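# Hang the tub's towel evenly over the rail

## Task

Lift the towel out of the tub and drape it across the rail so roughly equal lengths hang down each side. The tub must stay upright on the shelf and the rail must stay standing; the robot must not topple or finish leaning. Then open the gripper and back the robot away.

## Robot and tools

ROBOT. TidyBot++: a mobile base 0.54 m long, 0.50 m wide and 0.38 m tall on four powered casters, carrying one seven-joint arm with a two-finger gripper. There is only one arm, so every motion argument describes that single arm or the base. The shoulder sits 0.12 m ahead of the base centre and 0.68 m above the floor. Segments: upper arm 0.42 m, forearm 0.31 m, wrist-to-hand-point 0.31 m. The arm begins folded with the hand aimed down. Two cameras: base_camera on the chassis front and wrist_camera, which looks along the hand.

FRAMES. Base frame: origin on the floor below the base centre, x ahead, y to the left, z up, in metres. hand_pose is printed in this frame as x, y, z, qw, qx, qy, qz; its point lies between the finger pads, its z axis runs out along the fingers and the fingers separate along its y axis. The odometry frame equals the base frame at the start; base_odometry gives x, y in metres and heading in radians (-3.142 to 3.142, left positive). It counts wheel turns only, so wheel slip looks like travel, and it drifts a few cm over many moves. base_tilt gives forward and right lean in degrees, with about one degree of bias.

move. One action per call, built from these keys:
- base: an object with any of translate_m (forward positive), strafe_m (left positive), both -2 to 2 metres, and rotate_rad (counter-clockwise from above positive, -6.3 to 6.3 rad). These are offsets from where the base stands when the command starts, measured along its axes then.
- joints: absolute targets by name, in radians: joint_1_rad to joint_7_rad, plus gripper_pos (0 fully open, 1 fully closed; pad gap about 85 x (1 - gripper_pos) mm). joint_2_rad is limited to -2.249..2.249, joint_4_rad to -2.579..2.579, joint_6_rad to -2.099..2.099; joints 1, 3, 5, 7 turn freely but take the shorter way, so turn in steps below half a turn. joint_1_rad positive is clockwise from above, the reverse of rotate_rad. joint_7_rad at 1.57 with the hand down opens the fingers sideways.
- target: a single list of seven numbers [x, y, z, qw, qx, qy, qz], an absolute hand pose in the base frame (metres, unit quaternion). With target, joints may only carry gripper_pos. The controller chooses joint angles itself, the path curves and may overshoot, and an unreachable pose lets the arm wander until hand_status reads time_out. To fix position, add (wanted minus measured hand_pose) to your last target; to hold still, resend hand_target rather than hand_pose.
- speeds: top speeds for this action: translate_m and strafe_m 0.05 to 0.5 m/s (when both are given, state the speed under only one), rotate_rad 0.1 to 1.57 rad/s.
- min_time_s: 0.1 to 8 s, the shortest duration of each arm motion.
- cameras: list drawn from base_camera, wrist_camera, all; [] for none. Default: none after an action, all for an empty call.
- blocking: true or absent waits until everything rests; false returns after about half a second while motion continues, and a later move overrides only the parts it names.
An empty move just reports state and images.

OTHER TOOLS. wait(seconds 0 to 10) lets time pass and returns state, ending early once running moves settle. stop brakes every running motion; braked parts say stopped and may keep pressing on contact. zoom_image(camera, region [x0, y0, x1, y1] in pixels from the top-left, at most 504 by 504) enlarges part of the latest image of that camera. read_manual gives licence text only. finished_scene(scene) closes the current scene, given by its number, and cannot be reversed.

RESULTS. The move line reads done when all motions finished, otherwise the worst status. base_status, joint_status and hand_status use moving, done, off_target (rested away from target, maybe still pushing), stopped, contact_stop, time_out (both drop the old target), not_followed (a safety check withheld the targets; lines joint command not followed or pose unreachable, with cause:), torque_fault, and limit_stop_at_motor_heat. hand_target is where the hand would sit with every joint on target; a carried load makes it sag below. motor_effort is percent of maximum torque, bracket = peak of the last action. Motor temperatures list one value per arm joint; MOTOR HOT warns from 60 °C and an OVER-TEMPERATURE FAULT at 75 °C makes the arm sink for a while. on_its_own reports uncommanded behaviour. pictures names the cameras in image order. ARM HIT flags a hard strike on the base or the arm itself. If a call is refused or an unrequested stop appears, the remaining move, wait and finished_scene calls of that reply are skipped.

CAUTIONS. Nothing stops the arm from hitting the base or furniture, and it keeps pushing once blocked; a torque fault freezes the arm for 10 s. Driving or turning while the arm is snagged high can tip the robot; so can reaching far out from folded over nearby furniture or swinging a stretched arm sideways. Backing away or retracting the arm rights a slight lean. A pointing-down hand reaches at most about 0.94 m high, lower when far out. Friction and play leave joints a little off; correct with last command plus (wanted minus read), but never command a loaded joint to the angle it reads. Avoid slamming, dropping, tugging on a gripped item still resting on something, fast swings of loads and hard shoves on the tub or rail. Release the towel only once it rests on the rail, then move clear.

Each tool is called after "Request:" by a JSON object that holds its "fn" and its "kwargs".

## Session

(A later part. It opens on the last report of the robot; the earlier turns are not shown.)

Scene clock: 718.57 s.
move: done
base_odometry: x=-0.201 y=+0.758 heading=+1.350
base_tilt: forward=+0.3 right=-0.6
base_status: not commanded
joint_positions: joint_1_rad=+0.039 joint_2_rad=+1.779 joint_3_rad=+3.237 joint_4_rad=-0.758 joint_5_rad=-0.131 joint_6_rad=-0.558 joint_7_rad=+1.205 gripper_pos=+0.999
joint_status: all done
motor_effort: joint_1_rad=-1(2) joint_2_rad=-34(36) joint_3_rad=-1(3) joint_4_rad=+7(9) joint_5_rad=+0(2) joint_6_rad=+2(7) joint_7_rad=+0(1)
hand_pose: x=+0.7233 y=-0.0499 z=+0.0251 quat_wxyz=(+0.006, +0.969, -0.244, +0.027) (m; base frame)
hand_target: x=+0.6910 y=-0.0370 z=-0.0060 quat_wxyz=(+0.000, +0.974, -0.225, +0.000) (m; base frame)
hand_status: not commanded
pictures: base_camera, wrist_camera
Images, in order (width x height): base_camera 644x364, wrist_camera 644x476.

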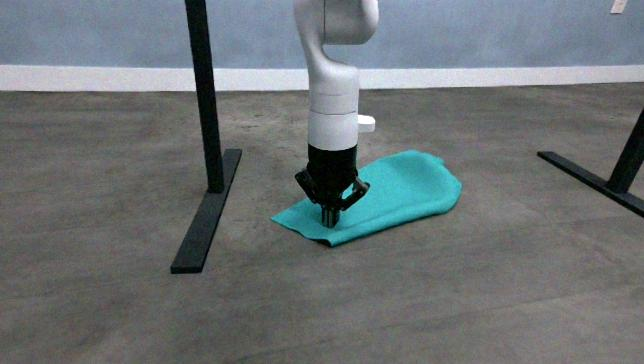

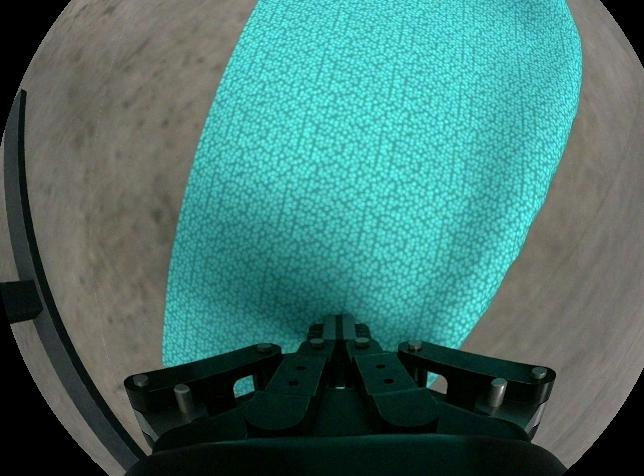

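Request:
{"fn": "move", "kwargs": {"target": [0.690, -0.037, 0.14, 0, 0.974, -0.225, 0.0], "min_time_s": 1.2, "cameras": []}}

Request:
{"fn": "move", "kwargs": {"base": {"translate_m": 0.10}, "target": [0.655, 0.03, 0.13, 0, 0.743, -0.669, 0], "joints": {"gripper_pos": 0.0}, "min_time_s": 2, "cameras": ["wrist_camera", "base_camera"]}}

Scene clock: 756.13 s.
move: done
base_odometry: x=-0.201 y=+0.758 heading=+1.350
base_tilt: forward=+0.3 right=-0.6
base_status: not commanded
joint_positions: joint_1_rad=+0.038 joint_2_rad=+1.486 joint_3_rad=+3.236 joint_4_rad=-1.146 joint_5_rad=-0.131 joint_6_rad=-0.553 joint_7_rad=+1.238 gripper_pos=+0.999
joint_status: not commanded
motor_effort: joint_1_rad=+1(1) joint_2_rad=-41(45) joint_3_rad=+1(1) joint_4_rad=+7(9) joint_5_rad=+1(1) joint_6_rad=-1(3) joint_7_rad=+0(1)
hand_pose: x=+0.6775 y=-0.0543 z=+0.1319 quat_wxyz=(+0.016, +0.969, -0.244, -0.017) (m; base frame)
hand_target: x=+0.6900 y=-0.0370 z=+0.1400 quat_wxyz=(+0.000, +0.974, -0.225, +0.000) (m; base frame)
hand_status: done (0.023 m and 3.5 deg from the pose sent, 0.120 m and 3.8 deg at the start)
pictures: none
No camera images: "cameras" was empty.

Scene clock: 758.77 s.
move: done
base_odometry: x=-0.179 y=+0.855 heading=+1.350
base_tilt: forward=+0.3 right=-0.6
base_status: done
joint_positions: joint_1_rad=-0.179 joint_2_rad=+1.486 joint_3_rad=+3.370 joint_4_rad=-1.290 joint_5_rad=-0.540 joint_6_rad=-0.491 joint_7_rad=+0.553 gripper_pos=+0.000
joint_status: all done
motor_effort: joint_1_rad=+1(2) joint_2_rad=-39(42) joint_3_rad=+3(3) joint_4_rad=+5(8) joint_5_rad=+1(1) joint_6_rad=-1(2) joint_7_rad=+0(1)
hand_pose: x=+0.6346 y=+0.0309 z=+0.1182 quat_wxyz=(+0.016, +0.777, -0.628, -0.027) (m; base frame)
hand_target: x=+0.6550 y=+0.0300 z=+0.1300 quat_wxyz=(+0.000, +0.743, -0.669, +0.000) (m; base frame)
hand_status: done (0.024 m and 7.1 deg from the pose sent, 0.087 m and 55.8 deg at the start)
pictures: base_camera, wrist_camera
Images, in order (width x height): base_camera 644x364, wrist_camera 644x476.

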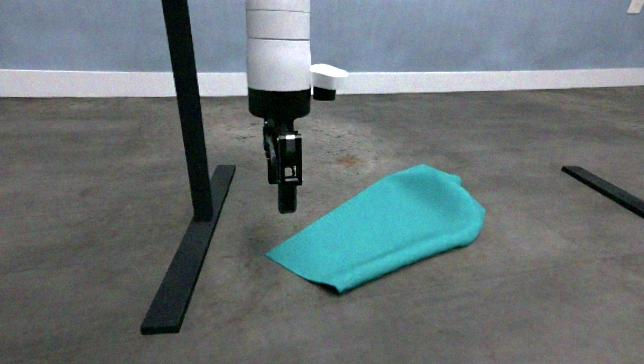

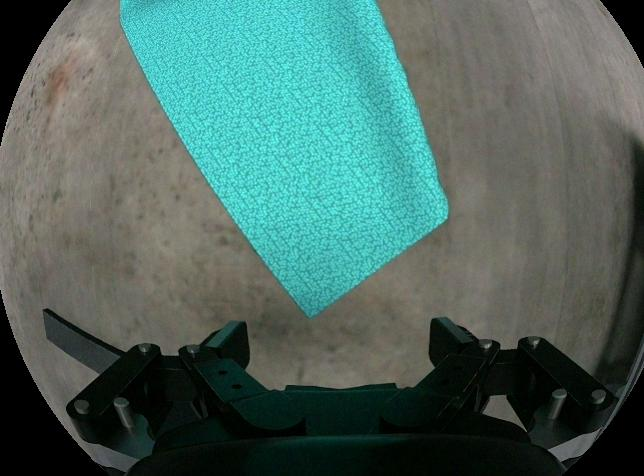

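Request:
{"fn": "move", "kwargs": {"target": [0.662, 0.012, 0.05, 0, 0.725, -0.689, 0], "min_time_s": 1.5, "cameras": ["wrist_camera", "base_camera"]}}

Request:
{"fn": "zoom_image", "kwargs": {"camera": "base_camera", "region": [200, 150, 400, 310]}}

Scene clock: 776.40 s.
move: done
base_odometry: x=-0.179 y=+0.855 heading=+1.350
base_tilt: forward=+0.4 right=-0.6
base_status: not commanded
joint_positions: joint_1_rad=-0.158 joint_2_rad=+1.612 joint_3_rad=+3.370 joint_4_rad=-1.120 joint_5_rad=-0.541 joint_6_rad=-0.491 joint_7_rad=+0.479 gripper_pos=+0.000
joint_status: not commanded
motor_effort: joint_1_rad=+1(1) joint_2_rad=-39(42) joint_3_rad=+3(3) joint_4_rad=+6(7) joint_5_rad=+1(1) joint_6_rad=+0(2) joint_7_rad=+0(0)
hand_pose: x=+0.6606 y=+0.0276 z=+0.0691 quat_wxyz=(+0.003, +0.759, -0.651, -0.013) (m; base frame)
hand_target: x=+0.6620 y=+0.0120 z=+0.0500 quat_wxyz=(+0.000, +0.725, -0.689, +0.000) (m; base frame)
hand_status: done (0.025 m and 6.1 deg from the pose sent, 0.076 m and 9.9 deg at the start)
pictures: base_camera, wrist_camera
Images, in order (width x height): base_camera 644x364, wrist_camera 644x476.

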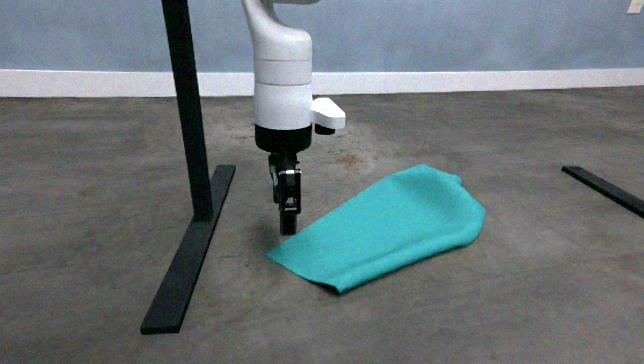

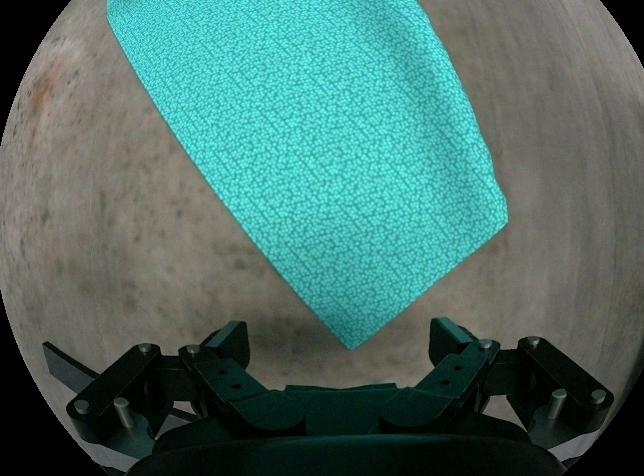

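Scaled by 2.520.

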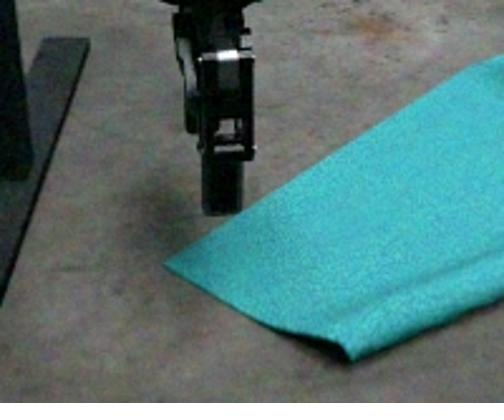

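Request:
{"fn": "move", "kwargs": {"target": [0.636, 0.010, 0.025, 0, 0.735, -0.679, 0], "min_time_s": 1.5, "cameras": ["wrist_camera", "base_camera"]}}

Request:
{"fn": "zoom_image", "kwargs": {"camera": "base_camera", "region": [200, 150, 400, 310]}}

Scene clock: 786.83 s.
move: done
base_odometry: x=-0.179 y=+0.855 heading=+1.350
base_tilt: forward=+0.3 right=-0.5
base_status: not commanded
joint_positions: joint_1_rad=-0.151 joint_2_rad=+1.644 joint_3_rad=+3.368 joint_4_rad=-1.125 joint_5_rad=-0.567 joint_6_rad=-0.417 joint_7_rad=+0.478 gripper_pos=+0.000
joint_status: not commanded
motor_effort: joint_1_rad=+1(1) joint_2_rad=-39(40) joint_3_rad=+3(3) joint_4_rad=+5(6) joint_5_rad=+1(1) joint_6_rad=-1(1) joint_7_rad=+0(0)
hand_pose: x=+0.6610 y=+0.0170 z=+0.0513 quat_wxyz=(-0.003, +0.749, -0.663, +0.007) (m; base frame)
hand_target: x=+0.6360 y=+0.0100 z=+0.0250 quat_wxyz=(+0.000, +0.735, -0.679, +0.000) (m; base frame)
hand_status: done (0.037 m and 2.6 deg from the pose sent, 0.054 m and 4.6 deg at the start)
pictures: base_camera, wrist_camera
Images, in order (width x height): base_camera 644x364, wrist_camera 644x476.

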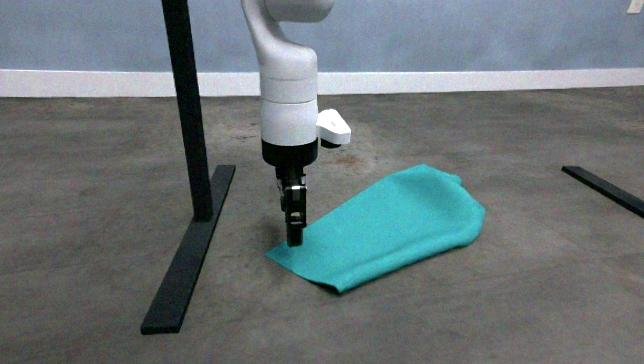

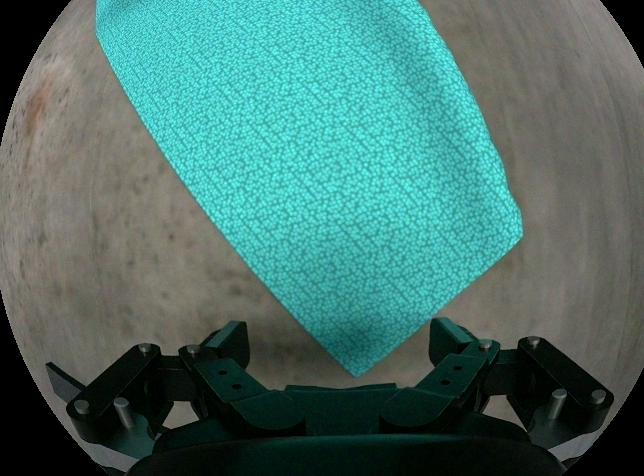

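Scaled by 2.520.

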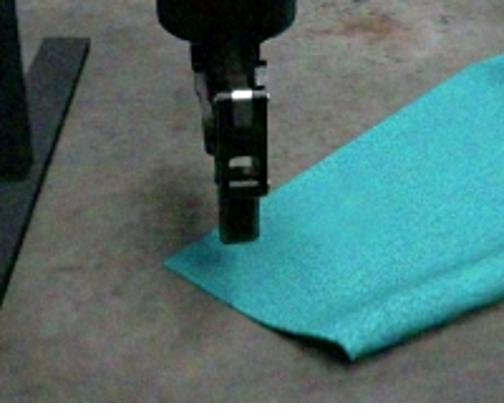

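Request:
{"fn": "move", "kwargs": {"target": [0.612, 0.020, 0.022, 0, 0.745, -0.667, 0], "min_time_s": 1.2, "cameras": ["wrist_camera", "base_camera"]}}

Request:
{"fn": "zoom_image", "kwargs": {"camera": "base_camera", "region": [200, 150, 400, 310]}}

Scene clock: 801.67 s.
move: done
base_odometry: x=-0.179 y=+0.855 heading=+1.350
base_tilt: forward=+0.3 right=-0.6
base_status: not commanded
joint_positions: joint_1_rad=-0.151 joint_2_rad=+1.644 joint_3_rad=+3.335 joint_4_rad=-1.215 joint_5_rad=-0.619 joint_6_rad=-0.337 joint_7_rad=+0.534 gripper_pos=+0.000
joint_status: not commanded
motor_effort: joint_1_rad=+1(1) joint_2_rad=-38(39) joint_3_rad=+2(3) joint_4_rad=+4(5) joint_5_rad=+1(1) joint_6_rad=+0(1) joint_7_rad=+0(1)
hand_pose: x=+0.6303 y=+0.0214 z=+0.0408 quat_wxyz=(-0.001, +0.744, -0.668, +0.001) (m; base frame)
hand_target: x=+0.6120 y=+0.0200 z=+0.0220 quat_wxyz=(+0.000, +0.745, -0.667, +0.000) (m; base frame)
hand_status: done (0.026 m and 0.2 deg from the pose sent, 0.057 m and 1.0 deg at the start)
pictures: base_camera, wrist_camera
Images, in order (width x height): base_camera 644x364, wrist_camera 644x476.

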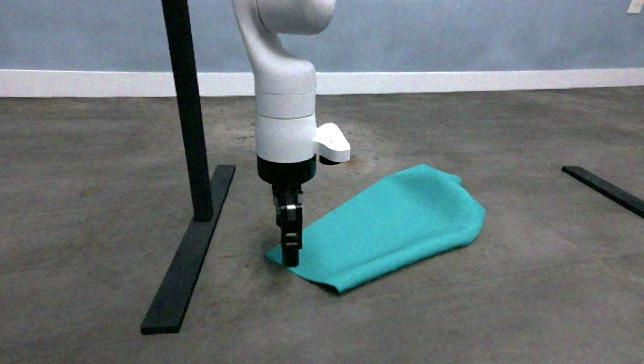

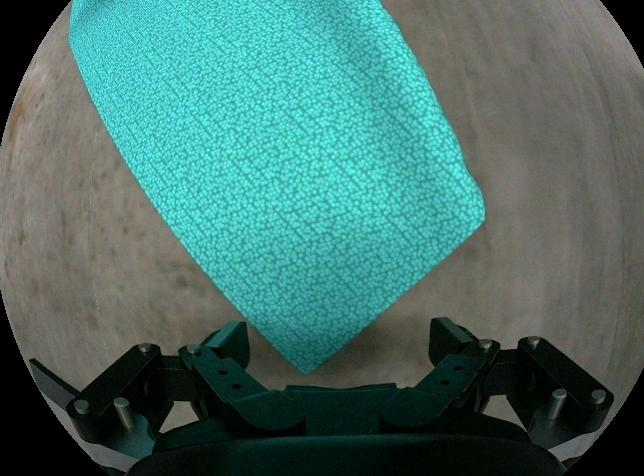

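Scaled by 2.520.

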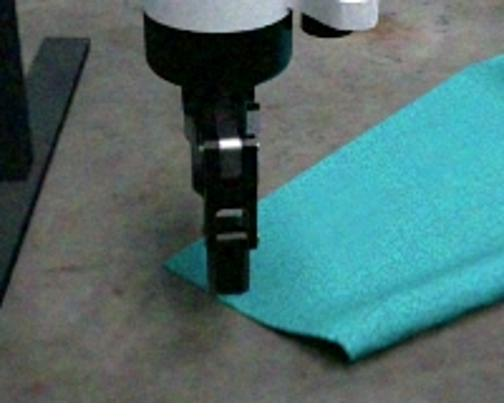

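Request:
{"fn": "move", "kwargs": {"target": [0.632, 0.036, 0.008, 0, 0.745, -0.667, 0], "min_time_s": 1.2, "cameras": ["wrist_camera", "base_camera"]}}

Request:
{"fn": "zoom_image", "kwargs": {"camera": "base_camera", "region": [200, 150, 400, 310]}}

Scene clock: 814.80 s.
move: done
base_odometry: x=-0.179 y=+0.855 heading=+1.350
base_tilt: forward=+0.3 right=-0.6
base_status: not commanded
joint_positions: joint_1_rad=-0.170 joint_2_rad=+1.684 joint_3_rad=+3.339 joint_4_rad=-1.126 joint_5_rad=-0.620 joint_6_rad=-0.337 joint_7_rad=+0.526 gripper_pos=+0.000
joint_status: not commanded
motor_effort: joint_1_rad=+0(1) joint_2_rad=-39(39) joint_3_rad=+2(3) joint_4_rad=+5(5) joint_5_rad=+1(1) joint_6_rad=+1(1) joint_7_rad=+0(0)
hand_pose: x=+0.6576 y=+0.0366 z=+0.0294 quat_wxyz=(-0.019, +0.753, -0.657, +0.017) (m; base frame)
hand_target: x=+0.6320 y=+0.0360 z=+0.0080 quat_wxyz=(+0.000, +0.745, -0.667, +0.000) (m; base frame)
hand_status: done (0.033 m and 3.3 deg from the pose sent, 0.036 m and 0.2 deg at the start)
pictures: base_camera, wrist_camera
Images, in order (width x height): base_camera 644x364, wrist_camera 644x476.

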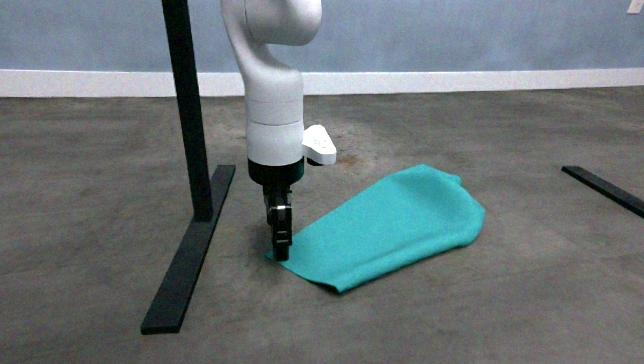

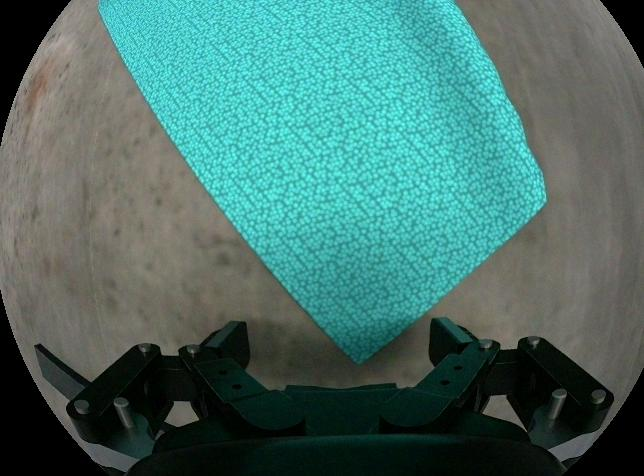

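Scaled by 2.520.

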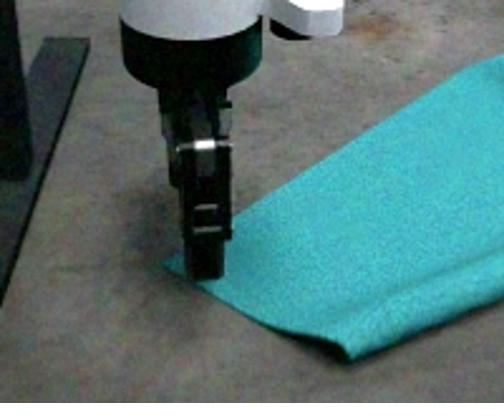

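Request:
{"fn": "move", "kwargs": {"target": [0.619, 0.034, -0.004, 0, 0.745, -0.667, 0], "min_time_s": 1.2, "cameras": ["wrist_camera", "base_camera"]}}

Request:
{"fn": "zoom_image", "kwargs": {"camera": "base_camera", "region": [200, 150, 400, 310]}}

Scene clock: 829.33 s.
move: done
base_odometry: x=-0.179 y=+0.855 heading=+1.350
base_tilt: forward=+0.3 right=-0.6
base_status: not commanded
joint_positions: joint_1_rad=-0.170 joint_2_rad=+1.704 joint_3_rad=+3.339 joint_4_rad=-1.126 joint_5_rad=-0.620 joint_6_rad=-0.337 joint_7_rad=+0.526 gripper_pos=+0.000
joint_status: not commanded
motor_effort: joint_1_rad=+1(1) joint_2_rad=-38(39) joint_3_rad=+2(2) joint_4_rad=+4(5) joint_5_rad=+1(1) joint_6_rad=+1(1) joint_7_rad=+0(0)
hand_pose: x=+0.6446 y=+0.0344 z=+0.0188 quat_wxyz=(-0.012, +0.754, -0.657, +0.010) (m; base frame)
hand_target: x=+0.6190 y=+0.0340 z=-0.0040 quat_wxyz=(+0.000, +0.745, -0.667, +0.000) (m; base frame)
hand_status: done (0.034 m and 2.3 deg from the pose sent, 0.051 m and 3.3 deg at the start)
pictures: base_camera, wrist_camera
Images, in order (width x height): base_camera 644x364, wrist_camera 644x476.

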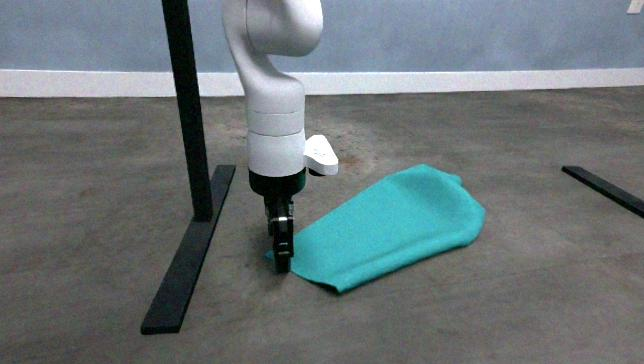

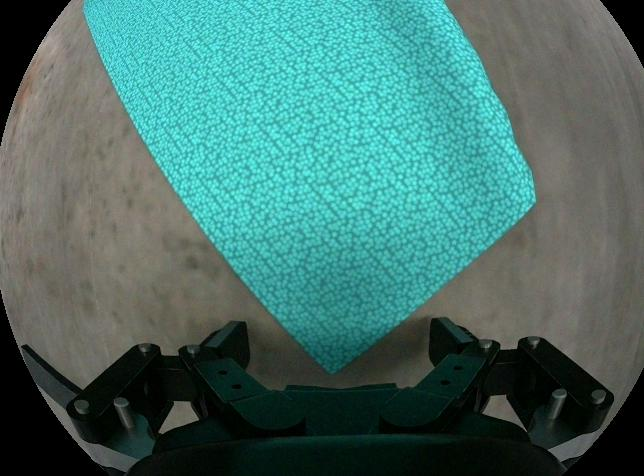

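Scaled by 2.520.

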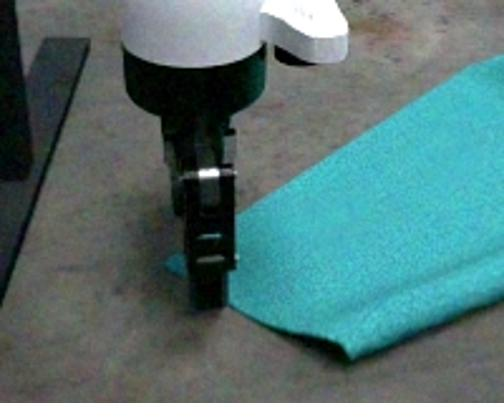

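Request:
{"fn": "move", "kwargs": {"joints": {"gripper_pos": 1.0}, "cameras": ["wrist_camera", "base_camera"]}}

Request:
{"fn": "zoom_image", "kwargs": {"camera": "wrist_camera", "region": [180, 230, 500, 430]}}

Scene clock: 839.90 s.
move: done
base_odometry: x=-0.179 y=+0.855 heading=+1.350
base_tilt: forward=+0.2 right=-0.6
base_status: not commanded
joint_positions: joint_1_rad=-0.170 joint_2_rad=+1.699 joint_3_rad=+3.342 joint_4_rad=-1.118 joint_5_rad=-0.620 joint_6_rad=-0.335 joint_7_rad=+0.526 gripper_pos=+0.987
joint_status: all done
motor_effort: joint_1_rad=+1(1) joint_2_rad=-32(39) joint_3_rad=+2(2) joint_4_rad=+3(12) joint_5_rad=+1(2) joint_6_rad=+0(11) joint_7_rad=+0(0)
hand_pose: x=+0.6533 y=+0.0341 z=+0.0224 quat_wxyz=(-0.016, +0.754, -0.656, +0.017) (m; base frame)
hand_target: x=+0.6190 y=+0.0340 z=-0.0040 quat_wxyz=(+0.000, +0.745, -0.667, +0.000) (m; base frame)
hand_status: not commanded
pictures: base_camera, wrist_camera
Images, in order (width x height): base_camera 644x364, wrist_camera 644x476.

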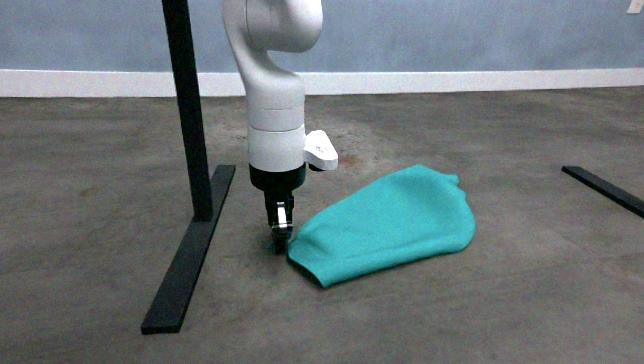

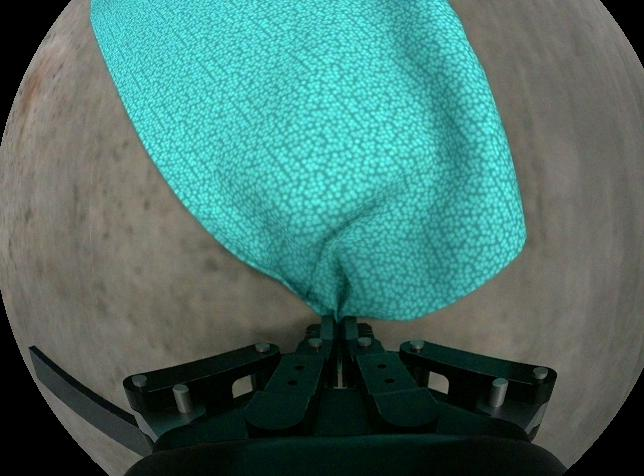

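Scaled by 1.575.

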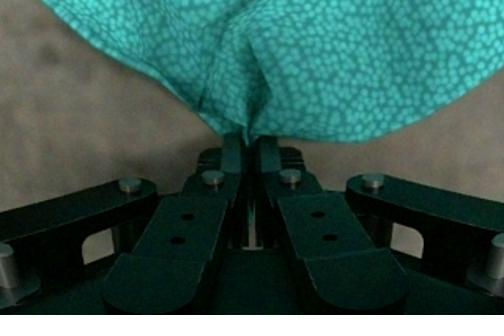

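Request:
{"fn": "move", "kwargs": {"target": [0.62, 0.034, 0.20, 0, 0.745, -0.667, 0], "min_time_s": 2.5, "cameras": ["wrist_camera", "base_camera"]}}

Scene clock: 845.47 s.
move: done
base_odometry: x=-0.179 y=+0.855 heading=+1.350
base_tilt: forward=+0.3 right=-0.6
base_status: not commanded
joint_positions: joint_1_rad=-0.199 joint_2_rad=+1.308 joint_3_rad=+3.365 joint_4_rad=-1.540 joint_5_rad=-0.620 joint_6_rad=-0.343 joint_7_rad=+0.526 gripper_pos=+0.987
joint_status: not commanded
motor_effort: joint_1_rad=+0(2) joint_2_rad=-38(39) joint_3_rad=+3(3) joint_4_rad=+5(5) joint_5_rad=+1(1) joint_6_rad=+0(2) joint_7_rad=+0(0)
hand_pose: x=+0.6252 y=+0.0257 z=+0.1841 quat_wxyz=(-0.001, +0.734, -0.679, +0.013) (m; base frame)
hand_target: x=+0.6200 y=+0.0340 z=+0.2000 quat_wxyz=(+0.000, +0.745, -0.667, +0.000) (m; base frame)
hand_status: done (0.019 m and 2.4 deg from the pose sent, 0.181 m and 3.1 deg at the start)
pictures: base_camera, wrist_camera
Images, in order (width x height): base_camera 644x364, wrist_camera 644x476.

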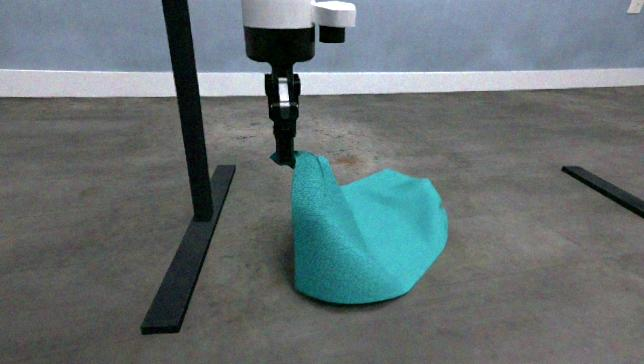

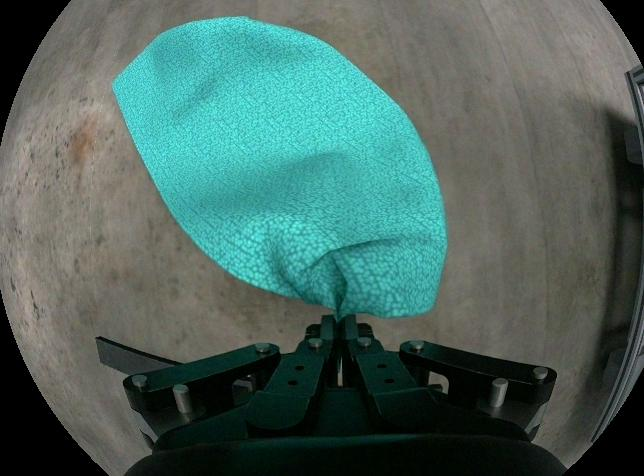

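Request:
{"fn": "move", "kwargs": {"target": [0.60, 0.02, 0.50, 0, 0.745, -0.667, 0], "min_time_s": 3, "cameras": ["wrist_camera", "base_camera"]}}

Scene clock: 853.47 s.
move: done
base_odometry: x=-0.179 y=+0.855 heading=+1.350
base_tilt: forward=+0.3 right=-0.6
base_status: not commanded
joint_positions: joint_1_rad=-0.257 joint_2_rad=+0.676 joint_3_rad=+3.488 joint_4_rad=-1.662 joint_5_rad=-0.338 joint_6_rad=-0.817 joint_7_rad=+0.384 gripper_pos=+0.987
joint_status: not commanded
motor_effort: joint_1_rad=+0(1) joint_2_rad=-32(40) joint_3_rad=+3(3) joint_4_rad=+11(11) joint_5_rad=+0(1) joint_6_rad=+1(1) joint_7_rad=+0(1)
hand_pose: x=+0.6226 y=+0.0284 z=+0.4900 quat_wxyz=(-0.026, +0.754, -0.656, +0.007) (m; base frame)
hand_target: x=+0.6000 y=+0.0200 z=+0.5000 quat_wxyz=(+0.000, +0.745, -0.667, +0.000) (m; base frame)
hand_status: done (0.026 m and 3.5 deg from the pose sent, 0.317 m and 2.4 deg at the start)
pictures: base_camera, wrist_camera
Images, in order (width x height): base_camera 644x364, wrist_camera 644x476.

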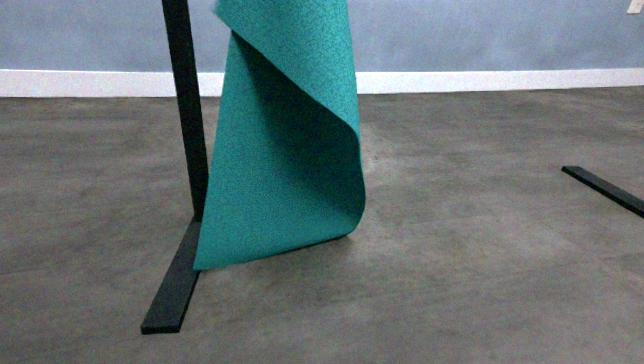

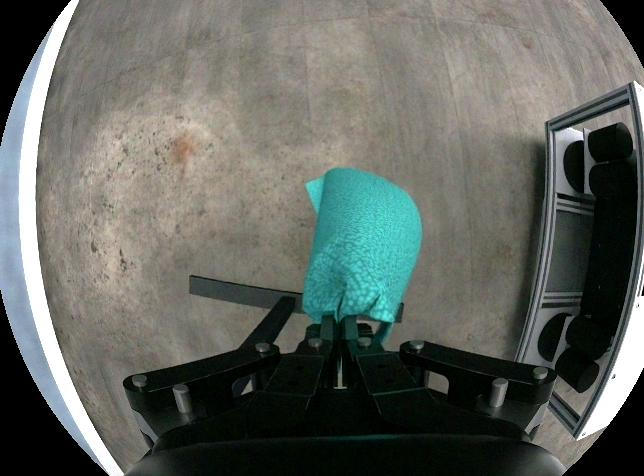

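Request:
{"fn": "move", "kwargs": {"base": {"translate_m": -0.4, "strafe_m": -0.15}, "speeds": {"translate_m": 0.4}, "joints": {"joint_1_rad": 0.0, "joint_2_rad": 0.0164, "joint_3_rad": 3.14, "joint_4_rad": -1.222, "joint_5_rad": 0.0, "joint_6_rad": -0.768, "joint_7_rad": -1.57}, "min_time_s": 4, "cameras": ["wrist_camera", "base_camera"]}}

Scene clock: 877.83 s.
move: done
base_odometry: x=-0.120 y=+0.432 heading=+1.350
base_tilt: forward=+0.2 right=-0.6
base_status: done
joint_positions: joint_1_rad=-0.016 joint_2_rad=+0.038 joint_3_rad=+3.154 joint_4_rad=-1.249 joint_5_rad=-0.052 joint_6_rad=-0.816 joint_7_rad=-1.506 gripper_pos=+0.987
joint_status: all done
motor_effort: joint_1_rad=+0(3) joint_2_rad=-20(35) joint_3_rad=+0(4) joint_4_rad=+19(19) joint_5_rad=+0(2) joint_6_rad=+8(8) joint_7_rad=+0(2)
hand_pose: x=+0.7050 y=+0.0151 z=+1.0325 quat_wxyz=(-0.497, +0.023, -0.868, -0.010) (m; base frame)
hand_target: x=+0.7053 y=+0.0023 z=+1.0737 quat_wxyz=(-0.538, +0.001, -0.843, +0.000) (m; base frame)
hand_status: not commanded
pictures: base_camera, wrist_camera
Images, in order (width x height): base_camera 644x364, wrist_camera 644x476.

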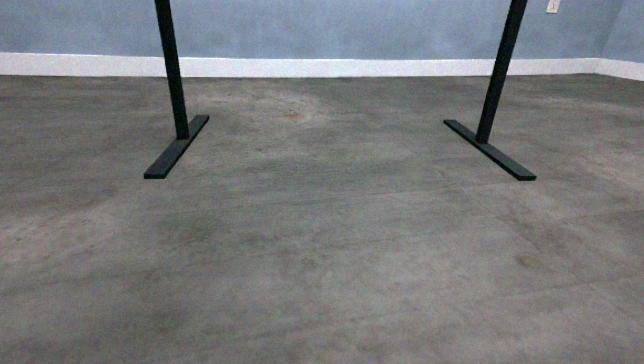

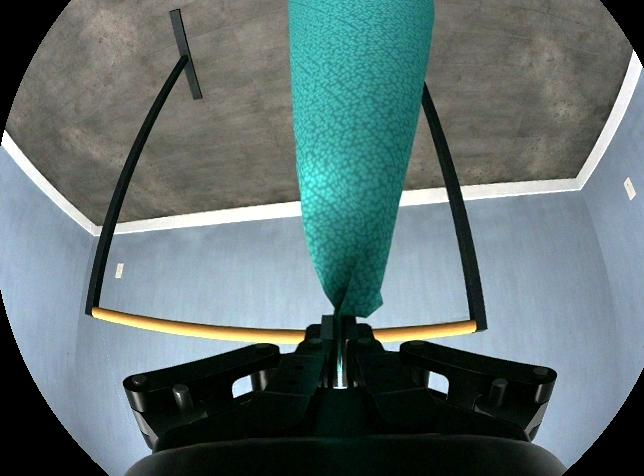

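Request:
{"fn": "move", "kwargs": {"base": {"translate_m": 0.33}, "speeds": {"translate_m": 0.25}, "joints": {"joint_2_rad": 0.036, "joint_4_rad": -1.047, "joint_6_rad": -0.862}, "min_time_s": 1.5, "cameras": ["wrist_camera", "base_camera"]}}

Scene clock: 902.63 s.
move: done
base_odometry: x=-0.048 y=+0.754 heading=+1.350
base_tilt: forward=+0.3 right=-0.5
base_status: done
joint_positions: joint_1_rad=-0.014 joint_2_rad=+0.035 joint_3_rad=+3.152 joint_4_rad=-1.078 joint_5_rad=-0.047 joint_6_rad=-0.816 joint_7_rad=-1.507 gripper_pos=+0.987
joint_status: all done
motor_effort: joint_1_rad=+0(1) joint_2_rad=-19(23) joint_3_rad=+0(1) joint_4_rad=+18(20) joint_5_rad=+0(1) joint_6_rad=+9(10) joint_7_rad=+0(0)
hand_pose: x=+0.7073 y=+0.0140 z=+1.1323 quat_wxyz=(-0.570, +0.024, -0.821, -0.006) (m; base frame)
hand_target: x=+0.7016 y=+0.0023 z=+1.1358 quat_wxyz=(-0.563, +0.001, -0.826, +0.000) (m; base frame)
hand_status: not commanded
pictures: base_camera, wrist_camera
Images, in order (width x height): base_camera 644x364, wrist_camera 644x476.

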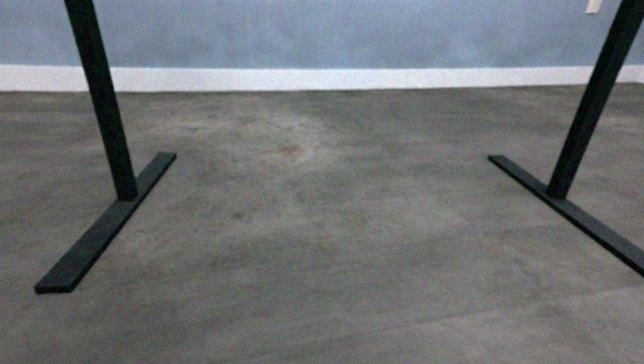

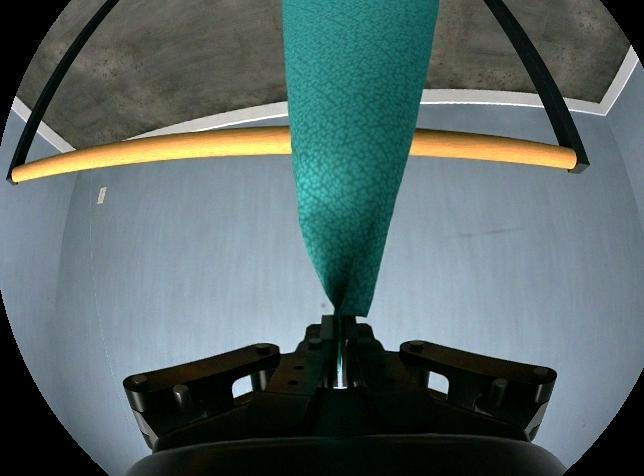

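Request:
{"fn": "move", "kwargs": {"joints": {"joint_2_rad": -0.02, "joint_4_rad": -1.37, "joint_6_rad": -0.56}, "min_time_s": 2, "cameras": ["wrist_camera"]}}

Scene clock: 924.23 s.
move: done
base_odometry: x=-0.048 y=+0.754 heading=+1.350
base_tilt: forward=+0.3 right=-0.6
base_status: not commanded
joint_positions: joint_1_rad=-0.014 joint_2_rad=+0.014 joint_3_rad=+3.152 joint_4_rad=-1.347 joint_5_rad=-0.047 joint_6_rad=-0.612 joint_7_rad=-1.507 gripper_pos=+0.987
joint_status: all done
motor_effort: joint_1_rad=+1(1) joint_2_rad=-20(22) joint_3_rad=+0(0) joint_4_rad=+19(21) joint_5_rad=+0(1) joint_6_rad=+8(10) joint_7_rad=+0(1)
hand_pose: x=+0.7189 y=+0.0116 z=+1.0463 quat_wxyz=(-0.552, +0.019, -0.834, -0.005) (m; base frame)
hand_target: x=+0.7109 y=+0.0023 z=+1.0677 quat_wxyz=(-0.578, +0.001, -0.816, +0.000) (m; base frame)
hand_status: not commanded
pictures: wrist_camera
Images, in order (width x height): wrist_camera 644x476.

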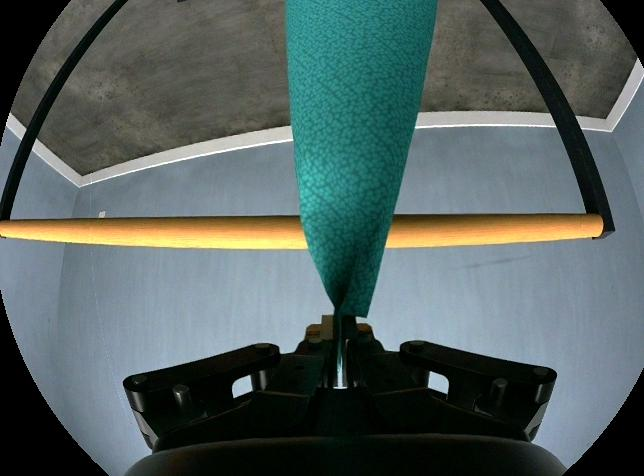

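Request:
{"fn": "move", "kwargs": {"base": {"translate_m": 0.277}, "speeds": {"translate_m": 0.12}, "cameras": ["wrist_camera", "base_camera"]}}

Scene clock: 951.37 s.
move: done
base_odometry: x=+0.013 y=+1.024 heading=+1.349
base_tilt: forward=+0.3 right=-0.6
base_status: done
joint_positions: joint_1_rad=-0.014 joint_2_rad=+0.000 joint_3_rad=+3.152 joint_4_rad=-1.348 joint_5_rad=-0.047 joint_6_rad=-0.609 joint_7_rad=-1.507 gripper_pos=+0.987
joint_status: not commanded
motor_effort: joint_1_rad=+1(1) joint_2_rad=-20(23) joint_3_rad=+0(1) joint_4_rad=+19(20) joint_5_rad=+0(1) joint_6_rad=+8(10) joint_7_rad=+0(1)
hand_pose: x=+0.7138 y=+0.0115 z=+1.0556 quat_wxyz=(-0.559, +0.019, -0.829, -0.005) (m; base frame)
hand_target: x=+0.7109 y=+0.0023 z=+1.0677 quat_wxyz=(-0.578, +0.001, -0.816, +0.000) (m; base frame)
hand_status: not commanded
pictures: base_camera, wrist_camera
Images, in order (width x height): base_camera 644x364, wrist_camera 644x476.

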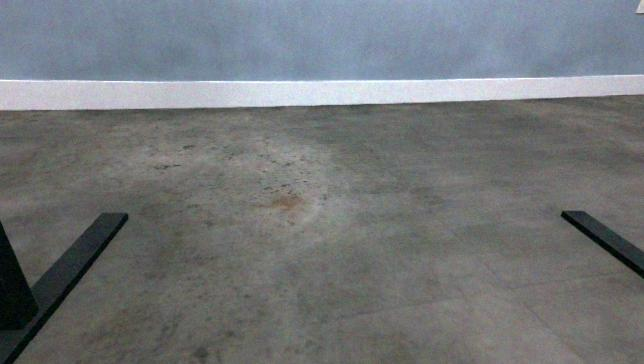

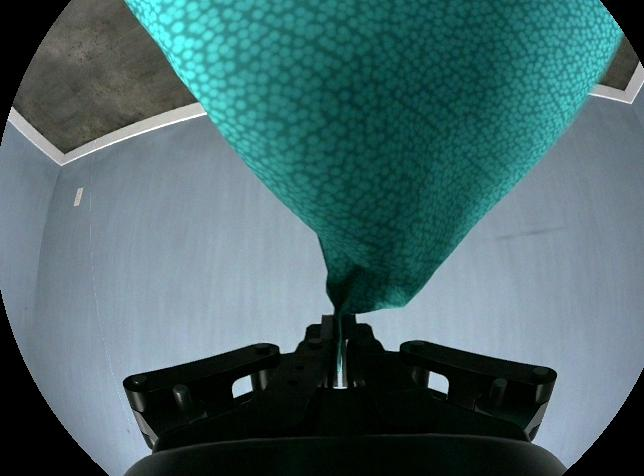

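Request:
{"fn": "move", "kwargs": {"joints": {"joint_2_rad": 0.20, "joint_4_rad": -1.175, "joint_6_rad": -0.895}, "min_time_s": 3, "base": {"translate_m": 0.02}, "speeds": {"translate_m": 0.05}, "cameras": ["wrist_camera"]}}

Scene clock: 974.77 s.
move: done
base_odometry: x=+0.018 y=+1.044 heading=+1.349
base_tilt: forward=+0.3 right=-0.6
base_status: done
joint_positions: joint_1_rad=-0.014 joint_2_rad=+0.167 joint_3_rad=+3.152 joint_4_rad=-1.206 joint_5_rad=-0.047 joint_6_rad=-0.835 joint_7_rad=-1.507 gripper_pos=+0.987
joint_status: all done
motor_effort: joint_1_rad=+0(1) joint_2_rad=-24(26) joint_3_rad=+0(1) joint_4_rad=+18(20) joint_5_rad=+0(1) joint_6_rad=+6(9) joint_7_rad=+0(1)
hand_pose: x=+0.7474 y=+0.0147 z=+0.9739 quat_wxyz=(-0.451, +0.024, -0.892, -0.008) (m; base frame)
hand_target: x=+0.7492 y=+0.0023 z=+0.9550 quat_wxyz=(-0.422, +0.001, -0.907, +0.000) (m; base frame)
hand_status: not commanded
pictures: wrist_camera
Images, in order (width x height): wrist_camera 644x476.

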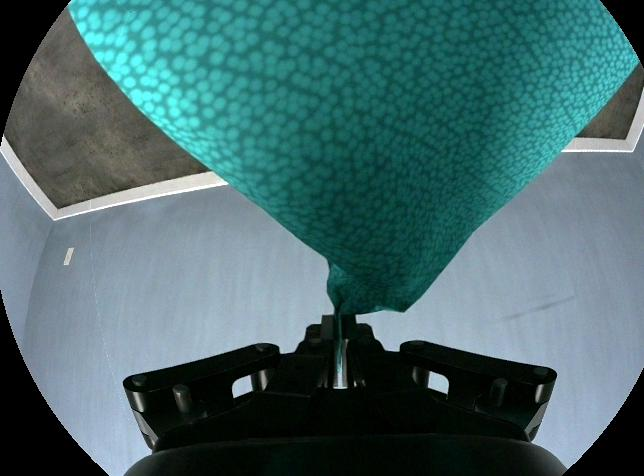

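Request:
{"fn": "move", "kwargs": {"joints": {"joint_6_rad": -1.0}, "min_time_s": 1.5, "cameras": ["wrist_camera"]}}

Scene clock: 985.97 s.
move: done
base_odometry: x=+0.018 y=+1.044 heading=+1.349
base_tilt: forward=+0.3 right=-0.6
base_status: not commanded
joint_positions: joint_1_rad=-0.014 joint_2_rad=+0.167 joint_3_rad=+3.152 joint_4_rad=-1.206 joint_5_rad=-0.047 joint_6_rad=-0.940 joint_7_rad=-1.507 gripper_pos=+0.987
joint_status: all done
motor_effort: joint_1_rad=+0(1) joint_2_rad=-24(25) joint_3_rad=+0(0) joint_4_rad=+18(18) joint_5_rad=+0(1) joint_6_rad=+6(8) joint_7_rad=+0(0)
hand_pose: x=+0.7265 y=+0.0156 z=+0.9486 quat_wxyz=(-0.403, +0.026, -0.915, -0.010) (m; base frame)
hand_target: x=+0.7269 y=+0.0022 z=+0.9311 quat_wxyz=(-0.374, +0.001, -0.927, +0.000) (m; base frame)
hand_status: not commanded
pictures: wrist_camera
Images, in order (width x height): wrist_camera 644x476.

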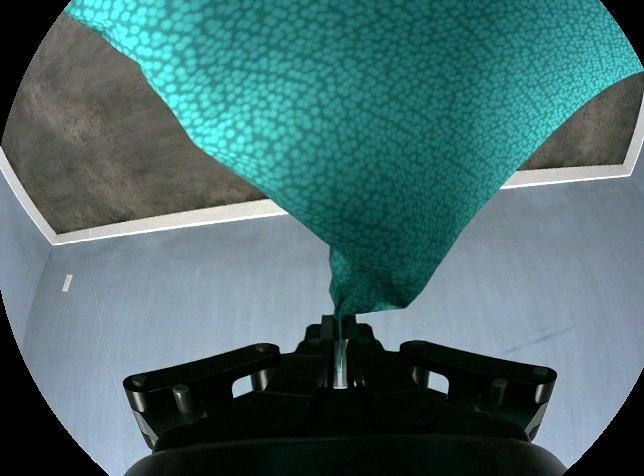

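Request:
{"fn": "move", "kwargs": {"joints": {"gripper_pos": 0.55}, "cameras": ["wrist_camera"]}}

Request:
{"fn": "wait", "kwargs": {"seconds": 1, "cameras": ["wrist_camera", "base_camera"]}}

Scene clock: 990.50 s.
move: done
base_odometry: x=+0.018 y=+1.044 heading=+1.349
base_tilt: forward=+0.3 right=-0.6
base_status: not commanded
joint_positions: joint_1_rad=-0.014 joint_2_rad=+0.167 joint_3_rad=+3.152 joint_4_rad=-1.206 joint_5_rad=-0.047 joint_6_rad=-0.941 joint_7_rad=-1.507 gripper_pos=+0.550
joint_status: all done
motor_effort: joint_1_rad=+0(1) joint_2_rad=-24(25) joint_3_rad=+0(0) joint_4_rad=+18(18) joint_5_rad=+0(0) joint_6_rad=+6(7) joint_7_rad=+0(0)
hand_pose: x=+0.7264 y=+0.0156 z=+0.9484 quat_wxyz=(-0.403, +0.026, -0.915, -0.010) (m; base frame)
hand_target: x=+0.7269 y=+0.0022 z=+0.9311 quat_wxyz=(-0.374, +0.001, -0.927, +0.000) (m; base frame)
hand_status: not commanded
pictures: wrist_camera
Images, in order (width x height): wrist_camera 644x476.

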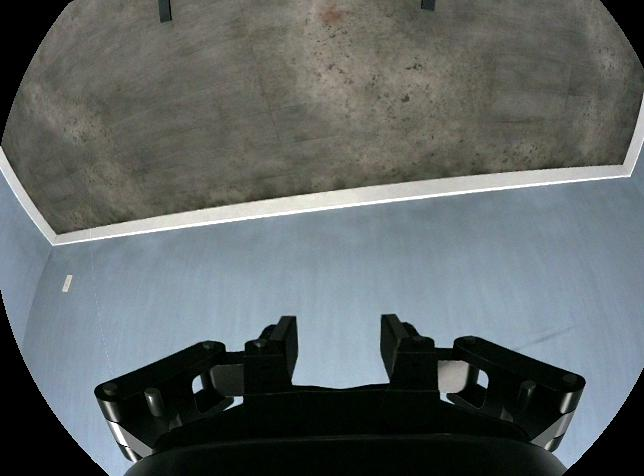

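Scene clock: 991.50 s.
base_odometry: x=+0.018 y=+1.044 heading=+1.349
base_tilt: forward=+0.3 right=-0.5
base_status: not commanded
joint_positions: joint_1_rad=-0.014 joint_2_rad=+0.167 joint_3_rad=+3.152 joint_4_rad=-1.206 joint_5_rad=-0.047 joint_6_rad=-0.941 joint_7_rad=-1.507 gripper_pos=+0.550
joint_status: all done
motor_effort: joint_1_rad=+1(1) joint_2_rad=-24(25) joint_3_rad=+0(0) joint_4_rad=+18(18) joint_5_rad=+0(0) joint_6_rad=+7(7) joint_7_rad=+0(0)
hand_pose: x=+0.7264 y=+0.0156 z=+0.9484 quat_wxyz=(-0.403, +0.026, -0.915, -0.010) (m; base frame)
hand_target: x=+0.7269 y=+0.0022 z=+0.9311 quat_wxyz=(-0.374, +0.001, -0.927, +0.000) (m; base frame)
hand_status: not commanded
wait: 1.00 s; at rest by 0.27 s
pictures: base_camera, wrist_camera
Images, in order (width x height): base_camera 644x364, wrist_camera 644x476.

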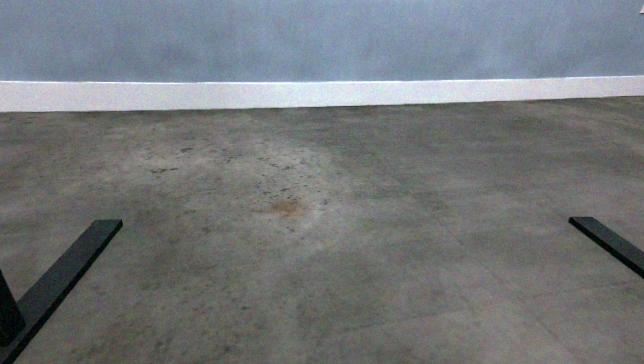

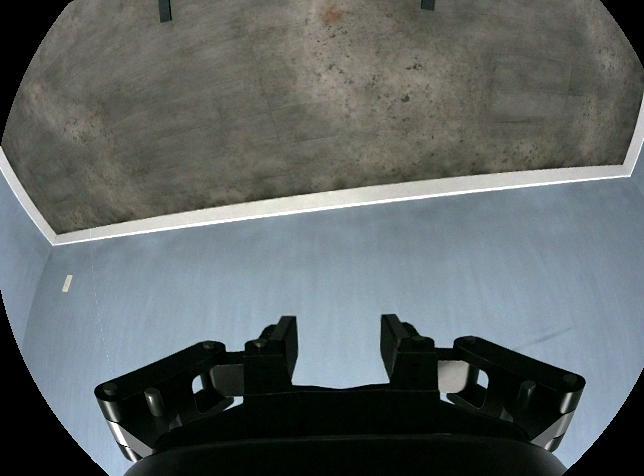

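Request:
{"fn": "move", "kwargs": {"joints": {"joint_2_rad": 0.08, "joint_4_rad": -1.03, "joint_6_rad": -0.75}, "min_time_s": 1.5, "cameras": []}}

Request:
{"fn": "move", "kwargs": {"base": {"translate_m": -0.55}, "speeds": {"translate_m": 0.3}, "cameras": ["wrist_camera", "base_camera"]}}

Scene clock: 1001.77 s.
move: done
base_odometry: x=+0.018 y=+1.044 heading=+1.349
base_tilt: forward=+0.3 right=-0.6
base_status: not commanded
joint_positions: joint_1_rad=-0.014 joint_2_rad=+0.102 joint_3_rad=+3.152 joint_4_rad=-1.055 joint_5_rad=-0.047 joint_6_rad=-0.799 joint_7_rad=-1.507 gripper_pos=+0.550
joint_status: all done
motor_effort: joint_1_rad=+1(1) joint_2_rad=-22(25) joint_3_rad=+0(0) joint_4_rad=+18(19) joint_5_rad=+0(1) joint_6_rad=+8(9) joint_7_rad=+0(1)
hand_pose: x=+0.7382 y=+0.0142 z=+1.1102 quat_wxyz=(-0.559, +0.024, -0.829, -0.006) (m; base frame)
hand_target: x=+0.7325 y=+0.0023 z=+1.1522 quat_wxyz=(-0.598, +0.001, -0.802, +0.000) (m; base frame)
hand_status: not commanded
pictures: none
No camera images: "cameras" was empty.

Scene clock: 1004.67 s.
move: done
base_odometry: x=-0.103 y=+0.507 heading=+1.349
base_tilt: forward=+0.3 right=-0.6
base_status: done
joint_positions: joint_1_rad=-0.011 joint_2_rad=+0.089 joint_3_rad=+3.150 joint_4_rad=-1.054 joint_5_rad=-0.046 joint_6_rad=-0.795 joint_7_rad=-1.507 gripper_pos=+0.550
joint_status: not commanded
motor_effort: joint_1_rad=+1(2) joint_2_rad=-22(27) joint_3_rad=+0(1) joint_4_rad=+18(19) joint_5_rad=+0(1) joint_6_rad=+8(9) joint_7_rad=+0(0)
hand_pose: x=+0.7331 y=+0.0134 z=+1.1195 quat_wxyz=(-0.566, +0.024, -0.824, -0.005) (m; base frame)
hand_target: x=+0.7325 y=+0.0023 z=+1.1522 quat_wxyz=(-0.598, +0.001, -0.802, +0.000) (m; base frame)
hand_status: not commanded
pictures: base_camera, wrist_camera
Images, in order (width x height): base_camera 644x364, wrist_camera 644x476.

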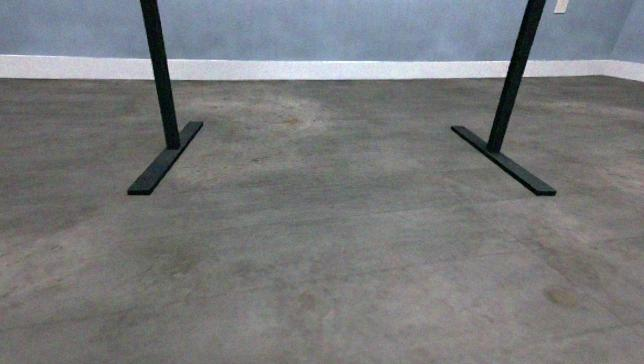

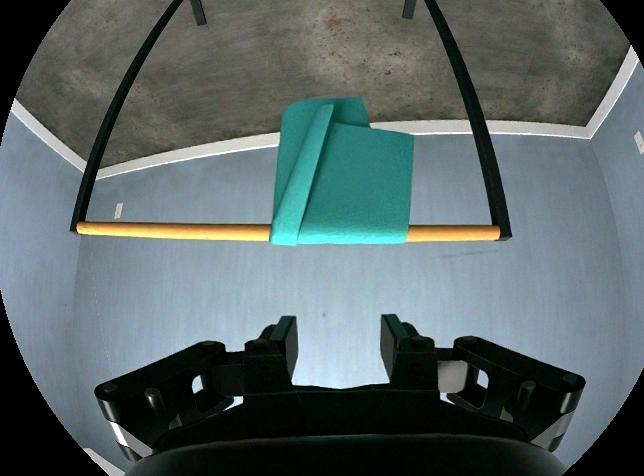

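Request:
{"fn": "zoom_image", "kwargs": {"camera": "wrist_camera", "region": [230, 70, 450, 270]}}

Scaled by 2.291.

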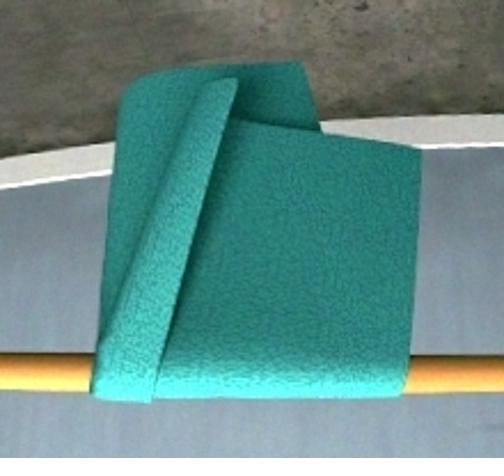

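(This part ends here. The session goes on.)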